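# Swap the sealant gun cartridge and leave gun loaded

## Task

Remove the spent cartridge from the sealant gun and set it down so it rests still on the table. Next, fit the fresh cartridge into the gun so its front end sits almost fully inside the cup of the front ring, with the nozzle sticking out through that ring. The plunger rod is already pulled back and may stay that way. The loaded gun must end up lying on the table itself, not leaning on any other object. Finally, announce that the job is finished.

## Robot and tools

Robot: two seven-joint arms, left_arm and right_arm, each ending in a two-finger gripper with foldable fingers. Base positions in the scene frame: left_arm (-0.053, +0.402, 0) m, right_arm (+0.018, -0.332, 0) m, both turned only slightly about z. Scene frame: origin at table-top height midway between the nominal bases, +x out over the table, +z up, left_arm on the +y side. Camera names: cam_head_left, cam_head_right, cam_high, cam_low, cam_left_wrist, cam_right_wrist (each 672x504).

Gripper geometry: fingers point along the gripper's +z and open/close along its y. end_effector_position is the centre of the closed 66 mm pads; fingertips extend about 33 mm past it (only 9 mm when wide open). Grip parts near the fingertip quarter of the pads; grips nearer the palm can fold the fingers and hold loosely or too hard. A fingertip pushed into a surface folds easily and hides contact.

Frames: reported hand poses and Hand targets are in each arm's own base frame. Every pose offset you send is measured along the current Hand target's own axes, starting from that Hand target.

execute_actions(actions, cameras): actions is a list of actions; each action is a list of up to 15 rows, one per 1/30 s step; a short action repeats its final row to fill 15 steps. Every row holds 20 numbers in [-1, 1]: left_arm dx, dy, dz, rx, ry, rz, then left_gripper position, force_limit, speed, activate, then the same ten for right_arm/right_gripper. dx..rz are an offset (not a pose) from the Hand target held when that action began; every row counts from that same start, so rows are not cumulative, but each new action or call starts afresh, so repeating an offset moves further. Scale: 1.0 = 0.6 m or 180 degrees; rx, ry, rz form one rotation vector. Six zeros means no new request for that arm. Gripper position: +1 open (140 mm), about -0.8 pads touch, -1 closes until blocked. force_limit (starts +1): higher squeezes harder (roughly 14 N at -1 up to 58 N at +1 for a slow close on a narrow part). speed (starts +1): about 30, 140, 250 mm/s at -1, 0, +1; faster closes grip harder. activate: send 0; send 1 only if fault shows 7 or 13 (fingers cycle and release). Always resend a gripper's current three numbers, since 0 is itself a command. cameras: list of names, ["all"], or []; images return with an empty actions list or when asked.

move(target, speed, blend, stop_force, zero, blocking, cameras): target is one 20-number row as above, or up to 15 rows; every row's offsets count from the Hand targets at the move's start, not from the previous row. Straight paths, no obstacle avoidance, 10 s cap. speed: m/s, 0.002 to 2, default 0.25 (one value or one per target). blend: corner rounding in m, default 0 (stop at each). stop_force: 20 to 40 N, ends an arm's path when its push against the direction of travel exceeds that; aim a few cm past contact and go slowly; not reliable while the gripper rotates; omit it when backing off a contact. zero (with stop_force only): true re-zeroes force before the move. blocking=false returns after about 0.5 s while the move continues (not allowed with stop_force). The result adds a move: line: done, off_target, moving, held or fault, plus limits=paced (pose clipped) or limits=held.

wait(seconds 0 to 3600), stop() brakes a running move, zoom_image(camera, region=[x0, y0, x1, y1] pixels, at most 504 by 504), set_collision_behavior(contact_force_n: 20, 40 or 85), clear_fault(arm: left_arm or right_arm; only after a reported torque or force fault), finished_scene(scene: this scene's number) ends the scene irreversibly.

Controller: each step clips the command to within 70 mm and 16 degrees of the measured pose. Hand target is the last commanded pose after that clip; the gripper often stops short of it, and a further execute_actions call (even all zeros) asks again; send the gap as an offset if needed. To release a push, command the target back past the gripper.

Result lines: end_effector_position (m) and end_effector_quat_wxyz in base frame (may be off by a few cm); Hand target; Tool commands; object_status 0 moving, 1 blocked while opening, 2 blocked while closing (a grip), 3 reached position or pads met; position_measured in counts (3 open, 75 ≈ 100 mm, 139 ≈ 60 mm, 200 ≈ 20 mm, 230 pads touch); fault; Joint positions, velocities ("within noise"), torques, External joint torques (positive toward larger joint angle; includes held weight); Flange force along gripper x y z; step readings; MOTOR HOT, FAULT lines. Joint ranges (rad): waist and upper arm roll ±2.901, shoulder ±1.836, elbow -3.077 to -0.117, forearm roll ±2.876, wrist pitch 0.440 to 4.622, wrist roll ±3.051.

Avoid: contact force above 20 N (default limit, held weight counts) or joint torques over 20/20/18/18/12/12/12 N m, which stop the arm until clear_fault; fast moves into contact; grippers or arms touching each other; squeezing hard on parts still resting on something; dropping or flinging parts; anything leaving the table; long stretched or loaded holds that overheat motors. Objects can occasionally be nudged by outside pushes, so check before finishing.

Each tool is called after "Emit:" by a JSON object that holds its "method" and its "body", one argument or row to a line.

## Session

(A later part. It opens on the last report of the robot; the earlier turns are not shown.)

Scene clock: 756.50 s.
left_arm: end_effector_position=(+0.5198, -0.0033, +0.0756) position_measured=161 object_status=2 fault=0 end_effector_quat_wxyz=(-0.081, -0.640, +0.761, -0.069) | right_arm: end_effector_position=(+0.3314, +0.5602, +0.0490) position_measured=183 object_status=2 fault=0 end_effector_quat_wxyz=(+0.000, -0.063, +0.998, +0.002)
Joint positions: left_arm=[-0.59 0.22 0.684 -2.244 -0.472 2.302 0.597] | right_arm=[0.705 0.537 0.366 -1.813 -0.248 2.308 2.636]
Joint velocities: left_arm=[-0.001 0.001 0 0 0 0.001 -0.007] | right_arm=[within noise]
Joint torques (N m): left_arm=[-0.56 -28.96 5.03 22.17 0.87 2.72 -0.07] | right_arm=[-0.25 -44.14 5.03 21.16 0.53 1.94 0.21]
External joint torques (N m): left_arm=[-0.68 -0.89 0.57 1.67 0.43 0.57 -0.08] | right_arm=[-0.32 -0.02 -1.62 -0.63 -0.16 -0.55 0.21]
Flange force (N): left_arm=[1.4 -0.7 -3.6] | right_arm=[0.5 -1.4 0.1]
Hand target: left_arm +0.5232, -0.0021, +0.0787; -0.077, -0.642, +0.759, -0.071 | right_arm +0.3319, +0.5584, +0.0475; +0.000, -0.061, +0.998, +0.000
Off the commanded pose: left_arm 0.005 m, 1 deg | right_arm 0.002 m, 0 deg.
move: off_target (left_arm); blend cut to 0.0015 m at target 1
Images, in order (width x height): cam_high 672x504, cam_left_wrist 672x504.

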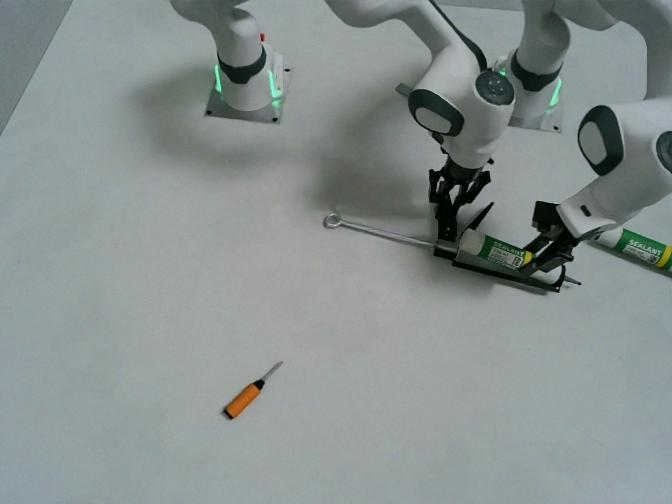

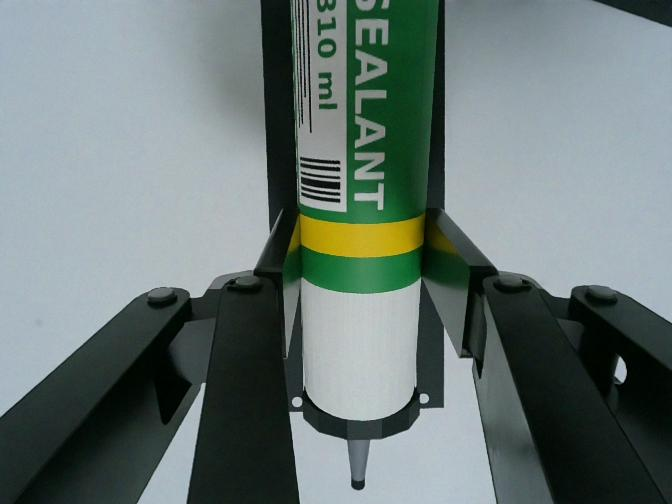

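Emit:
{"method": "move", "body": {
  "target": [-0.0015,0.0025,0.0105,0,-0.0222,0,-1,0,-1,0,0,0,0,0,0,0,-1,0,-1,0],
  "speed": 0.02,
  "cameras": ["cam_left_wrist","cam_high"]
}}

Emit:
{"method": "zoom_image", "body": {
  "camera": "cam_left_wrist",
  "region": [250, 380, 450, 504]
}}

Emit:
{"method": "zoom_image", "body": {
  "camera": "cam_high",
  "region": [400, 180, 600, 310]
}}

Scene clock: 771.50 s.
left_arm: end_effector_position=(+0.5194, -0.0039, +0.0708) position_measured=161 object_status=2 fault=0 end_effector_quat_wxyz=(-0.054, -0.641, +0.764, -0.048) | right_arm: end_effector_position=(+0.3314, +0.5602, +0.0490) position_measured=183 object_status=2 fault=0 end_effector_quat_wxyz=(+0.000, -0.063, +0.998, +0.002)
Joint positions: left_arm=[-0.664 0.213 0.72 -2.276 -0.408 2.365 0.526] | right_arm=[0.705 0.537 0.366 -1.813 -0.248 2.308 2.636]
Joint velocities: left_arm=[0 0 0.001 0.001 0.001 0 -0.006] | right_arm=[within noise]
Joint torques (N m): left_arm=[-0.57 -26.28 5.01 21.05 1.07 3.05 -0.21] | right_arm=[-0.24 -43.62 5.03 20.75 0.69 1.96 0.19]
External joint torques (N m): left_arm=[-0.53 0.51 0.66 0.68 0.58 0.74 -0.21] | right_arm=[-0.21 0.43 -1.52 -0.97 0.01 -0.52 0.19]
Flange force (N): left_arm=[0.9 -0.4 -0.9] | right_arm=[0.8 -1.6 0.8]
Hand target: left_arm +0.5217, -0.0022, +0.0723; -0.051, -0.644, +0.761, -0.049 | right_arm +0.3319, +0.5584, +0.0475; +0.000, -0.061, +0.998, +0.000
Off the commanded pose: left_arm 0.003 m, 1 deg | right_arm 0.002 m, 0 deg.
move: done
Images, in order (width x height): cam_high 672x504, cam_left_wrist 672x504.

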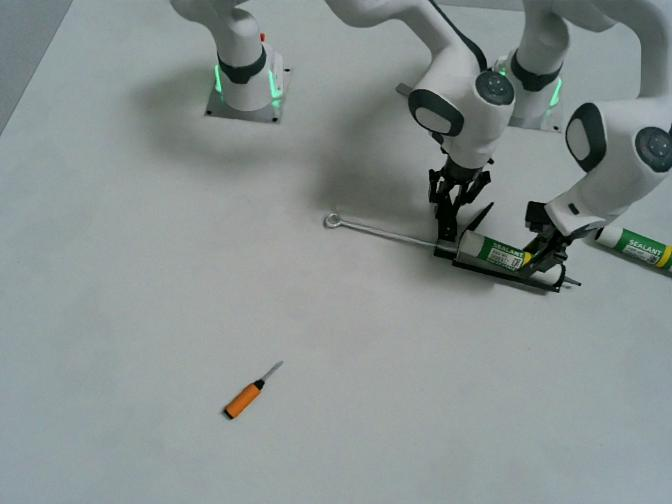

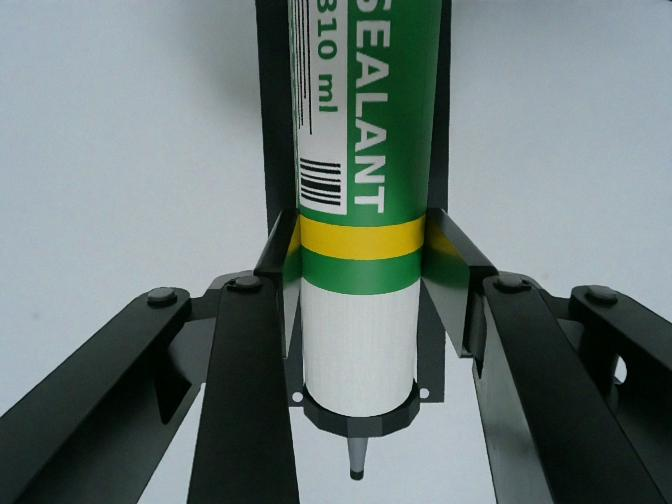

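Scaled by 2.520.

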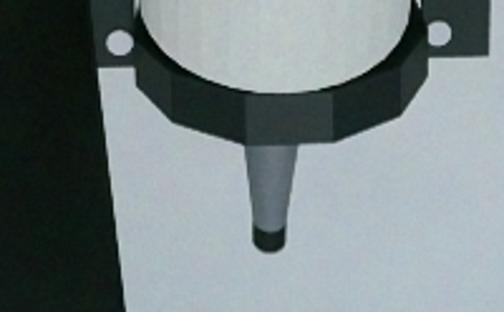

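Scaled by 2.520.

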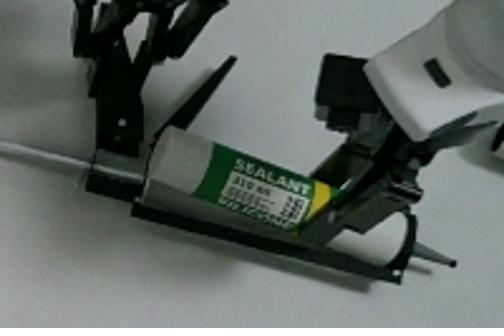

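Emit:
{"method": "move", "body": {
  "target": [-0.012,0,0.0,0,0,0,-1,0,-1,0,0,0,0,0,0,0,-1,0,-1,0],
  "speed": 0.015,
  "stop_force": 20,
  "cameras": ["cam_left_wrist","cam_head_right"]
}}

Emit:
{"method": "zoom_image", "body": {
  "camera": "cam_left_wrist",
  "region": [250, 380, 450, 504]
}}

Emit:
{"method": "zoom_image", "body": {
  "camera": "cam_head_right",
  "region": [150, 150, 300, 280]
}}

Scene clock: 805.03 s.
left_arm: end_effector_position=(+0.5189, +0.0032, +0.0686) position_measured=161 object_status=2 fault=0 end_effector_quat_wxyz=(-0.055, -0.646, +0.760, -0.045) | right_arm: end_effector_position=(+0.3316, +0.5608, +0.0490) position_measured=183 object_status=2 fault=0 end_effector_quat_wxyz=(+0.001, -0.063, +0.998, +0.003)
Joint positions: left_arm=[-0.653 0.221 0.722 -2.273 -0.41 2.363 0.527] | right_arm=[0.705 0.538 0.366 -1.813 -0.248 2.31 2.636]
Joint torques (N m): left_arm=[0.72 -27.24 5.11 22.85 0.56 2.92 0.25] | right_arm=[-0.22 -43.94 5.05 20.78 0.57 1.63 0.15]
External joint torques (N m): left_arm=[0.71 -0.12 0.52 2.45 0.08 0.6 0.25] | right_arm=[-0.22 0 -1.52 -0.88 -0.12 -0.85 0.15]
Flange force (N): left_arm=[-3.6 -7.6 0.0] | right_arm=[0.9 -1.8 -0.5]
Hand target: left_arm +0.5229, +0.0048, +0.0713; -0.051, -0.644, +0.761, -0.049 | right_arm +0.3319, +0.5584, +0.0475; +0.000, -0.061, +0.998, +0.000
Off the commanded pose: left_arm 0.005 m, 1 deg | right_arm 0.003 m, 0 deg.
move: off_target (left_arm)
Images, in order (width x height): cam_head_right 672x504, cam_left_wrist 672x504.

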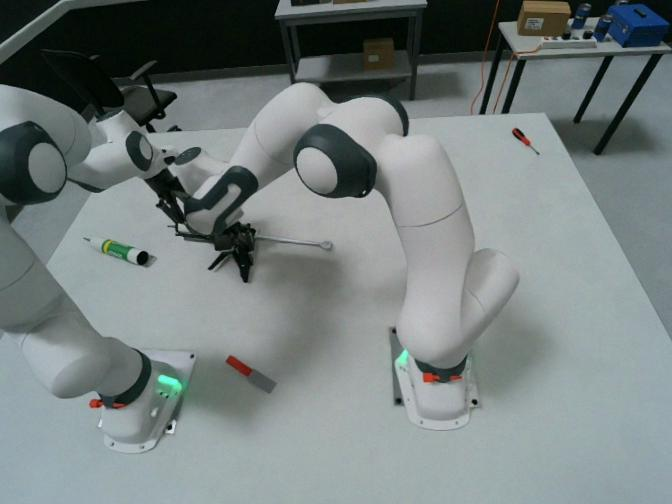

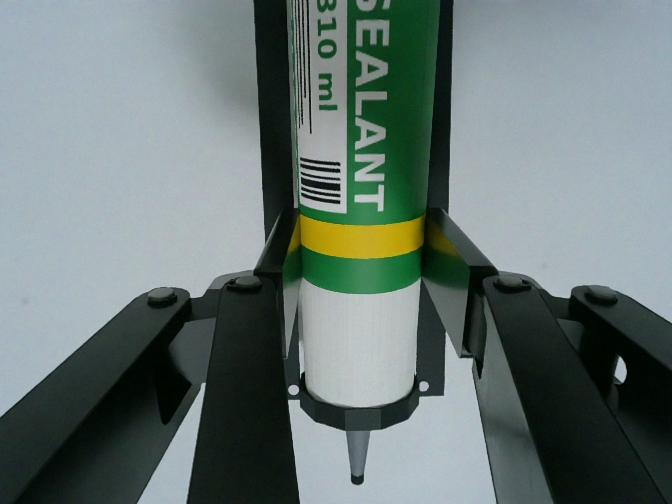

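Scaled by 2.520.

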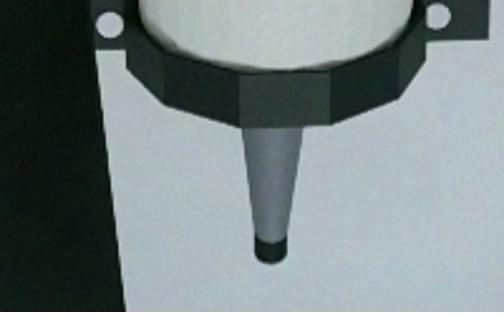

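Scaled by 3.360.

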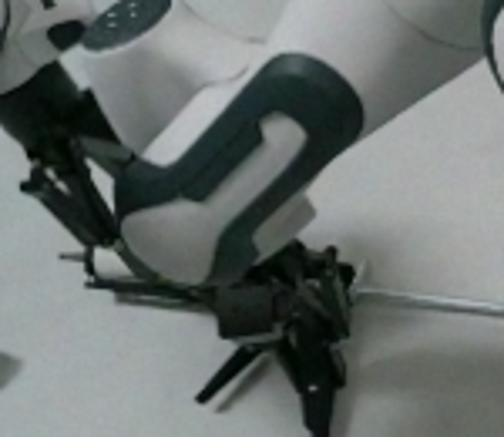

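Emit:
{"method": "move", "body": {
  "target": [
    [0.0008,0,0.012,0,-0.025,0,-1,0,-1,0,0,0,0,0,0,0,-1,0,-1,0],
    [0.0015,0,0.0215,0,-0.0472,0,-1,0,-1,0,0,0,0,0,0,0,-1,0,-1,0]
  ],
  "speed": 0.02,
  "cameras": ["cam_left_wrist","cam_high"]
}}

Emit:
{"method": "zoom_image", "body": {
  "camera": "cam_left_wrist",
  "region": [250, 380, 450, 504]
}}

Emit:
{"method": "zoom_image", "body": {
  "camera": "cam_high",
  "region": [400, 180, 600, 310]
}}

Scene clock: 822.27 s.
left_arm: end_effector_position=(+0.5201, +0.0012, +0.0571) position_measured=161 object_status=2 fault=0 end_effector_quat_wxyz=(+0.003, -0.644, +0.765, +0.000) | right_arm: end_effector_position=(+0.3316, +0.5608, +0.0490) position_measured=183 object_status=2 fault=0 end_effector_quat_wxyz=(+0.001, -0.063, +0.998, +0.003)
Joint positions: left_arm=[-0.822 0.242 0.814 -2.321 -0.278 2.473 0.368] | right_arm=[0.705 0.538 0.366 -1.813 -0.248 2.31 2.636]
Joint velocities: left_arm=[0 -0.001 0.001 -0.001 0.001 0 -0.004] | right_arm=[within noise]
Joint torques (N m): left_arm=[-0.74 -24.42 5.98 21.35 1.03 3.13 -0.06] | right_arm=[-0.25 -44.59 5.04 21.53 0.52 1.97 0.15]
External joint torques (N m): left_arm=[-0.81 0.57 0.48 1.48 0.57 0.57 -0.06] | right_arm=[-0.12 -0.59 -1.43 -0.19 -0.17 -0.52 0.15]
Flange force (N): left_arm=[0.7 -2.6 -1.7] | right_arm=[0.4 -0.9 -0.9]
Hand target: left_arm +0.5226, +0.0021, +0.0587; +0.006, -0.646, +0.763, -0.001 | right_arm +0.3319, +0.5584, +0.0475; +0.000, -0.061, +0.998, +0.000
Off the commanded pose: left_arm 0.003 m, 1 deg | right_arm 0.003 m, 0 deg.
move: done
Images, in order (width x height): cam_high 672x504, cam_left_wrist 672x504.

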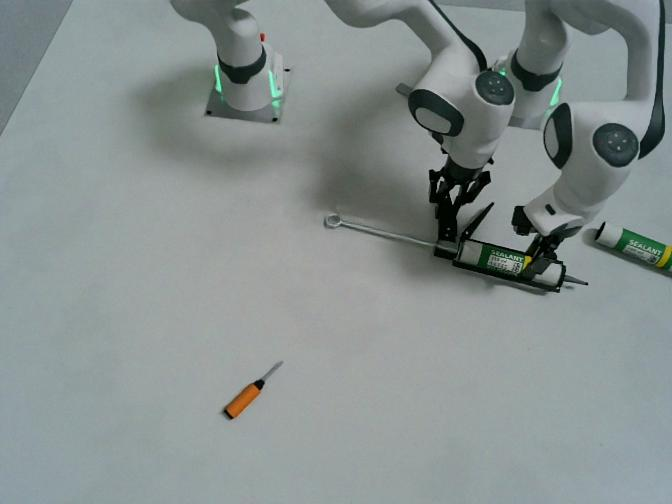

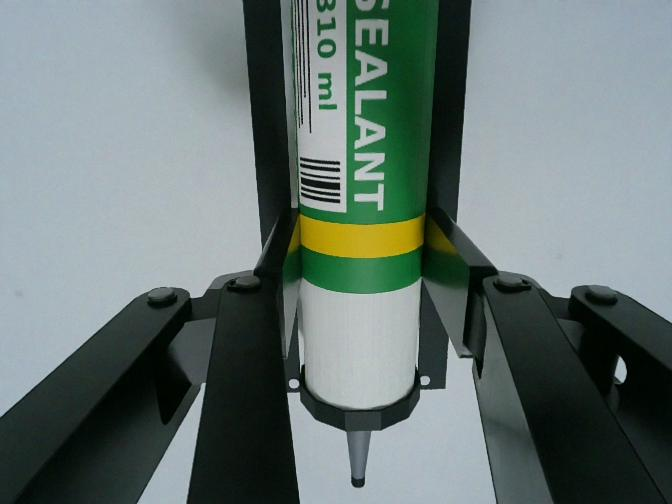

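Scaled by 2.520.

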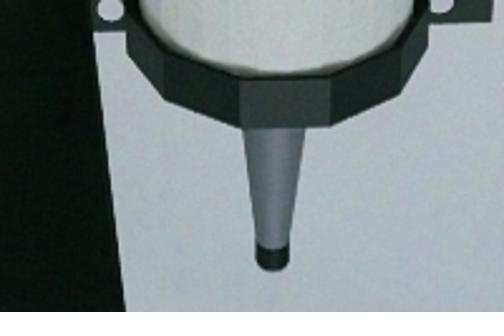

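Scaled by 2.520.

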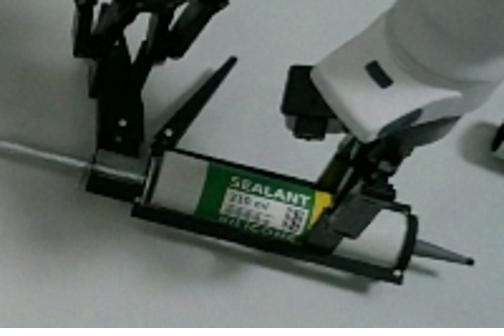

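Emit:
{"method": "move", "body": {
  "target": [-0.02,0.0,-0.001,0,0,0,-1,0,-1,0,0,0,0,0,0,0,-1,0,-1,0],
  "speed": 0.01,
  "stop_force": 20,
  "cameras": ["cam_left_wrist","cam_right_wrist"]
}}

Emit:
{"method": "zoom_image", "body": {
  "camera": "cam_left_wrist",
  "region": [250, 380, 450, 504]
}}

Scene clock: 831.13 s.
left_arm: end_effector_position=(+0.5195, +0.0069, +0.0562) position_measured=161 object_status=2 fault=0 end_effector_quat_wxyz=(+0.000, -0.647, +0.763, +0.002) | right_arm: end_effector_position=(+0.3313, +0.5638, +0.0498) position_measured=183 object_status=2 fault=0 end_effector_quat_wxyz=(+0.002, -0.064, +0.998, +0.006)
Joint positions: left_arm=[-0.798 0.244 0.802 -2.316 -0.279 2.467 0.373] | right_arm=[0.707 0.538 0.366 -1.812 -0.248 2.317 2.636]
Joint torques (N m): left_arm=[3.36 -24.33 8.92 22.85 1.49 3.93 0.43] | right_arm=[-0.93 -44.94 4.43 20.29 0.64 0.7 0.2]
External joint torques (N m): left_arm=[3.27 0.98 3.4 3.05 1.03 1.39 0.43] | right_arm=[-0.95 -0.86 -2.17 -1.45 -0.04 -1.8 0.2]
Flange force (N): left_arm=[-8.9 -9.4 0.9] | right_arm=[2.2 -5.2 -3.5]
Hand target: left_arm +0.5246, +0.0139, +0.0594; +0.006, -0.646, +0.763, -0.001 | right_arm +0.3319, +0.5584, +0.0475; +0.000, -0.061, +0.998, +0.000
Off the commanded pose: left_arm 0.009 m, 1 deg | right_arm 0.006 m, 1 deg.
move: off_target (left_arm)

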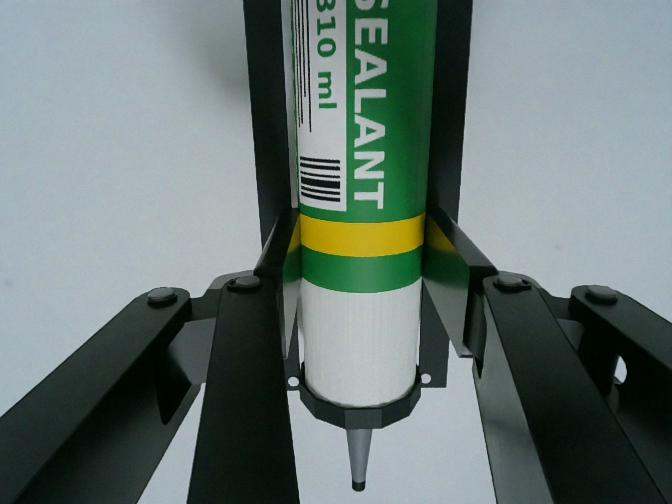

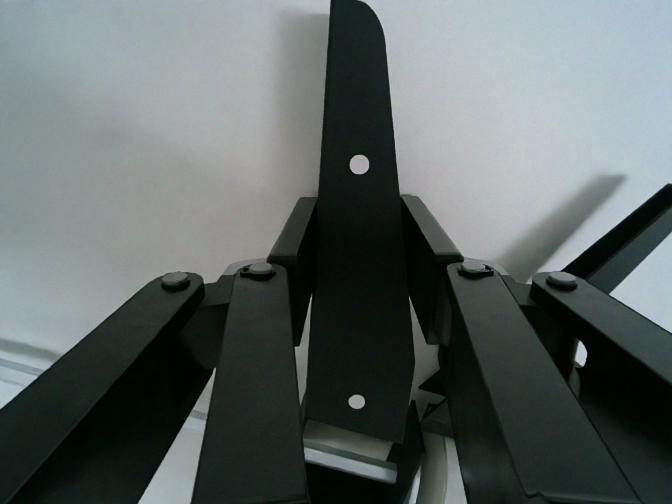

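Scaled by 2.520.

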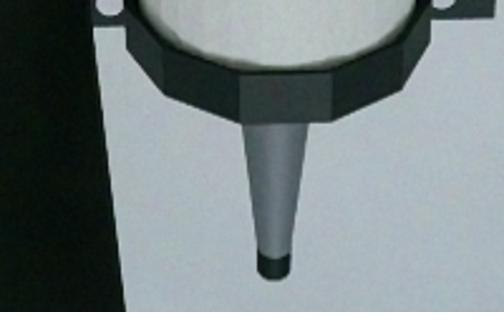

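Emit:
{"method": "move", "body": {
  "target": [0.0092,0.005,0.003,0,0,0,-1,0,-1,0,0,0.006,0,0,0,0,-1,0,-1,0],
  "speed": 0.02
}}

Emit:
{"method": "move", "body": {
  "target": [0,0,0,0,0,0,0.0,-0.5,-1,0,0,0,0,0,0,0,-1,0,-1,0],
  "cameras": ["cam_left_wrist"]
}}

Emit:
{"method": "zoom_image", "body": {
  "camera": "cam_left_wrist",
  "region": [250, 340, 470, 504]
}}

Scene clock: 840.90 s.
left_arm: end_effector_position=(+0.5189, +0.0072, +0.0558) position_measured=161 object_status=2 fault=0 end_effector_quat_wxyz=(+0.003, -0.646, +0.763, +0.000) | right_arm: end_effector_position=(+0.3312, +0.5642, +0.0490) position_measured=183 object_status=2 fault=0 end_effector_quat_wxyz=(+0.001, -0.065, +0.998, +0.003)
Joint positions: left_arm=[-0.804 0.239 0.806 -2.326 -0.275 2.48 0.372] | right_arm=[0.713 0.544 0.363 -1.802 -0.248 2.308 2.636]
Joint velocities: left_arm=[-0.003 -0.001 0.002 -0.001 0 0.004 0] | right_arm=[within noise]
Joint torques (N m): left_arm=[0.37 -24.96 6.37 20.17 1.36 2.9 0.13] | right_arm=[-0.29 -44.07 5.21 22.41 0.66 1.95 0.34]
External joint torques (N m): left_arm=[0.41 -0.03 1.09 0.41 0.9 0.34 0.13] | right_arm=[-0.36 0.18 -1.44 0.71 -0.03 -0.53 0.34]
Flange force (N): left_arm=[-0.7 2.4 -3.6] | right_arm=[-3.3 3.8 0.0]
Hand target: left_arm +0.5207, +0.0090, +0.0575; +0.006, -0.646, +0.763, -0.001 | right_arm +0.3314, +0.5620, +0.0475; +0.000, -0.061, +0.998, +0.000
Off the commanded pose: left_arm 0.003 m, 0 deg | right_arm 0.003 m, 1 deg.
move: done

Scene clock: 841.87 s.
left_arm: end_effector_position=(+0.5195, +0.0087, +0.0565) position_measured=129 object_status=0 fault=0 end_effector_quat_wxyz=(+0.004, -0.647, +0.763, +0.000) | right_arm: end_effector_position=(+0.3312, +0.5642, +0.0490) position_measured=183 object_status=2 fault=0 end_effector_quat_wxyz=(+0.002, -0.065, +0.998, +0.003)
Joint positions: left_arm=[-0.805 0.238 0.81 -2.327 -0.274 2.481 0.372] | right_arm=[0.714 0.544 0.361 -1.802 -0.248 2.307 2.636]
Joint torques (N m): left_arm=[-1.21 -23.91 5.15 20.23 0.95 2.81 0.08] | right_arm=[-0.11 -44.17 4.92 21.92 0.71 2.08 0.3]
External joint torques (N m): left_arm=[-1.25 1 -0.22 0.4 0.48 0.24 0.09] | right_arm=[-0.29 0.07 -1.78 0.21 0.02 -0.41 0.3]
Flange force (N): left_arm=[1.5 -1.5 0.2] | right_arm=[-1.7 1.7 0.3]
Hand target: left_arm +0.5207, +0.0090, +0.0575; +0.006, -0.646, +0.763, -0.001 | right_arm +0.3314, +0.5620, +0.0475; +0.000, -0.061, +0.998, +0.000
Off the commanded pose: left_arm 0.002 m, 0 deg | right_arm 0.003 m, 1 deg.
move: done

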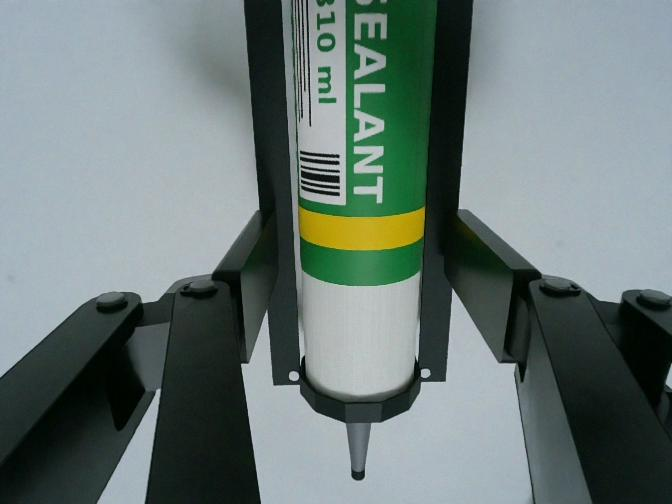

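Scaled by 2.291.

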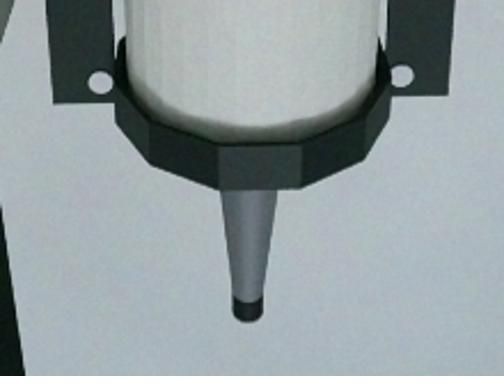

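Emit:
{"method": "move", "body": {
  "target": [
    [0,0,-0.25,0,0,0,0.0,-0.5,-1,0,0,0,0,0,0,0,-1,0,-1,0],
    [0,0,-0.25,0,0,0,0.0,-0.5,-1,0,0,0,0,0,0,0,0.1,0,-1,0],
    [0,0,-0.25,0,0,0,0.0,-0.5,-1,0,0,0,-0.15,0,0,0,0.1,0,-1,0],
    [0,0,-0.25,0,0,0,0.0,-0.5,-1,0,0.04,-0.33,-0.15,0,0,0,0.1,0,-1,0]
  ],
  "speed": 0.12,
  "cameras": ["all"]
}}

Emit:
{"method": "zoom_image", "body": {
  "camera": "cam_head_right",
  "region": [120, 160, 350, 310]
}}

Emit:
{"method": "zoom_image", "body": {
  "camera": "cam_high",
  "region": [320, 160, 660, 330]
}}

Emit:
{"method": "zoom_image", "body": {
  "camera": "cam_low",
  "region": [400, 240, 550, 390]
}}

Scene clock: 858.27 s.
left_arm: end_effector_position=(+0.5198, +0.0075, +0.2071) position_measured=129 object_status=3 fault=0 end_effector_quat_wxyz=(+0.006, -0.645, +0.764, -0.002) | right_arm: end_effector_position=(+0.3314, +0.3617, +0.1371) position_measured=117 object_status=3 fault=0 end_effector_quat_wxyz=(-0.001, -0.059, +0.998, -0.002)
Joint positions: left_arm=[-0.868 -0.121 0.859 -2.196 0.113 2.126 0.099] | right_arm=[0.465 -0.061 0.363 -2.366 0.027 2.304 2.262]
Joint velocities: left_arm=[within noise] | right_arm=[0.002 0 0.001 0 0 0 -0.005]
Joint torques (N m): left_arm=[0.07 -15.75 -3.57 24.06 1.19 2.44 -0.13] | right_arm=[0.17 -27.11 -1.14 22.14 1.07 2.66 -0.21]
External joint torques (N m): left_arm=[0.02 0.96 -0.71 -0.02 0.55 -0.17 -0.13] | right_arm=[0.22 -1.3 -0.39 -0.25 0.41 0.22 -0.21]
Flange force (N): left_arm=[0.8 -1.0 -0.1] | right_arm=[4.0 -4.1 -1.9]
Hand target: left_arm +0.5192, +0.0080, +0.2075; +0.006, -0.646, +0.763, -0.001 | right_arm +0.3318, +0.3626, +0.1375; +0.000, -0.061, +0.998, +0.000
Off the commanded pose: left_arm 0.001 m, 0 deg | right_arm 0.001 m, 0 deg.
move: done

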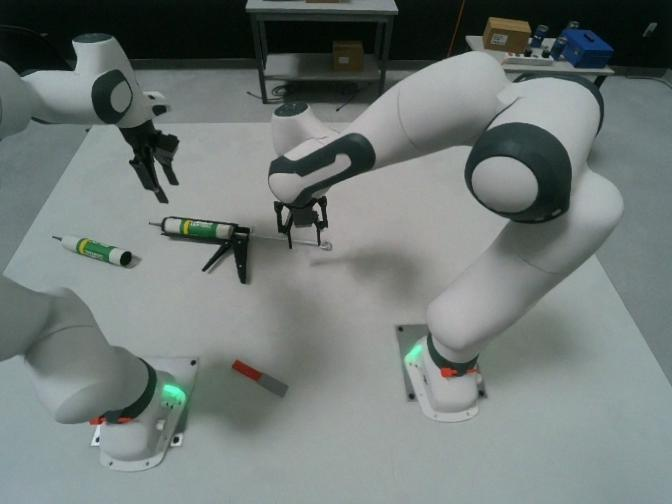

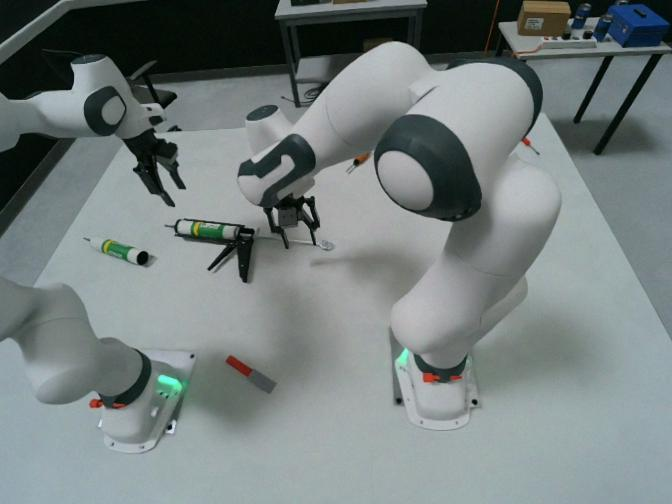

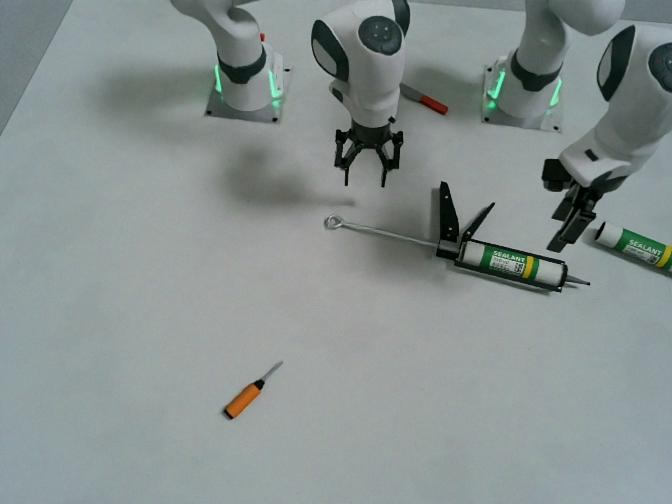

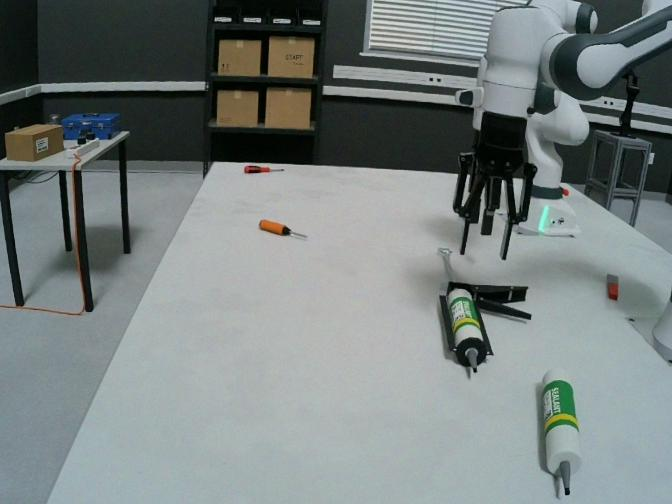

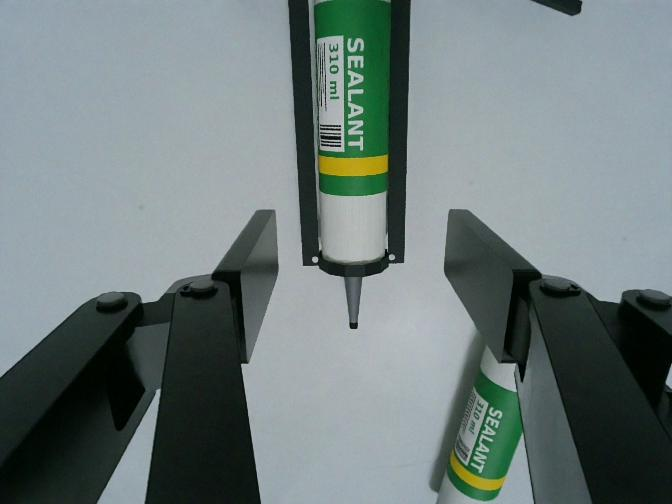

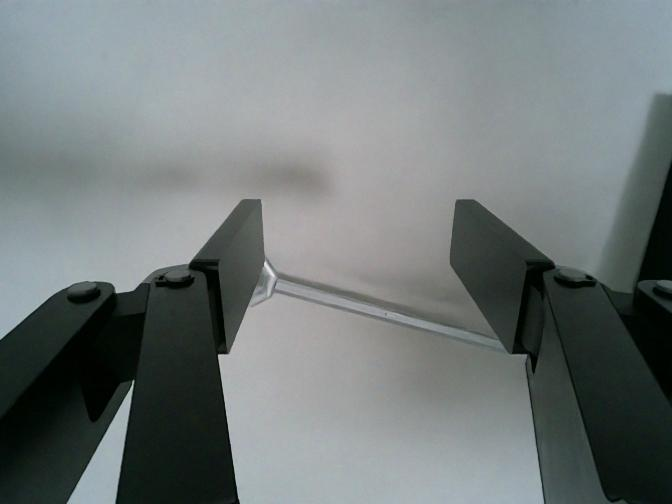

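Scaled by 2.191.

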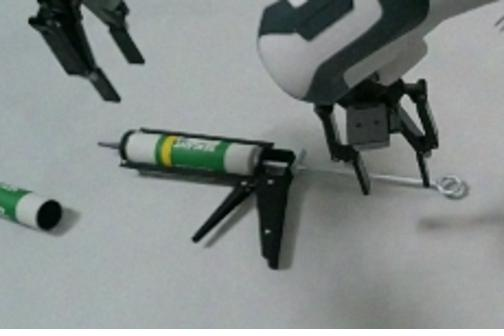

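Scaled by 1.482.

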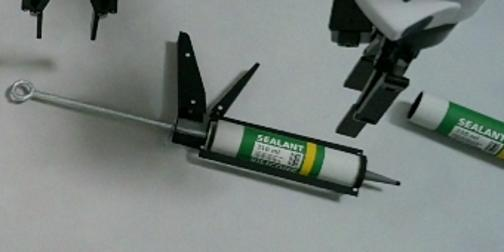

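Scaled by 3.360.

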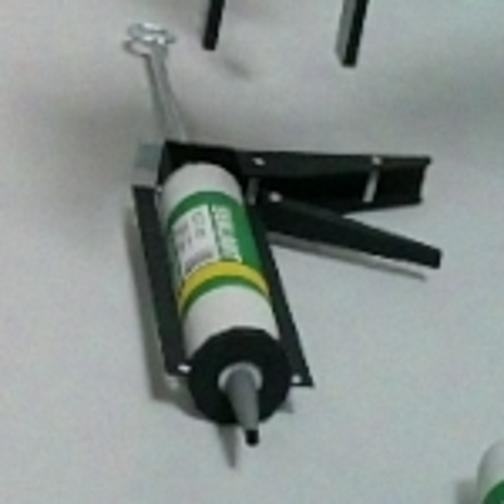

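Emit:
{"method": "finished_scene", "body": {
  "scene": 2
}}

The scene is finished: the task was done.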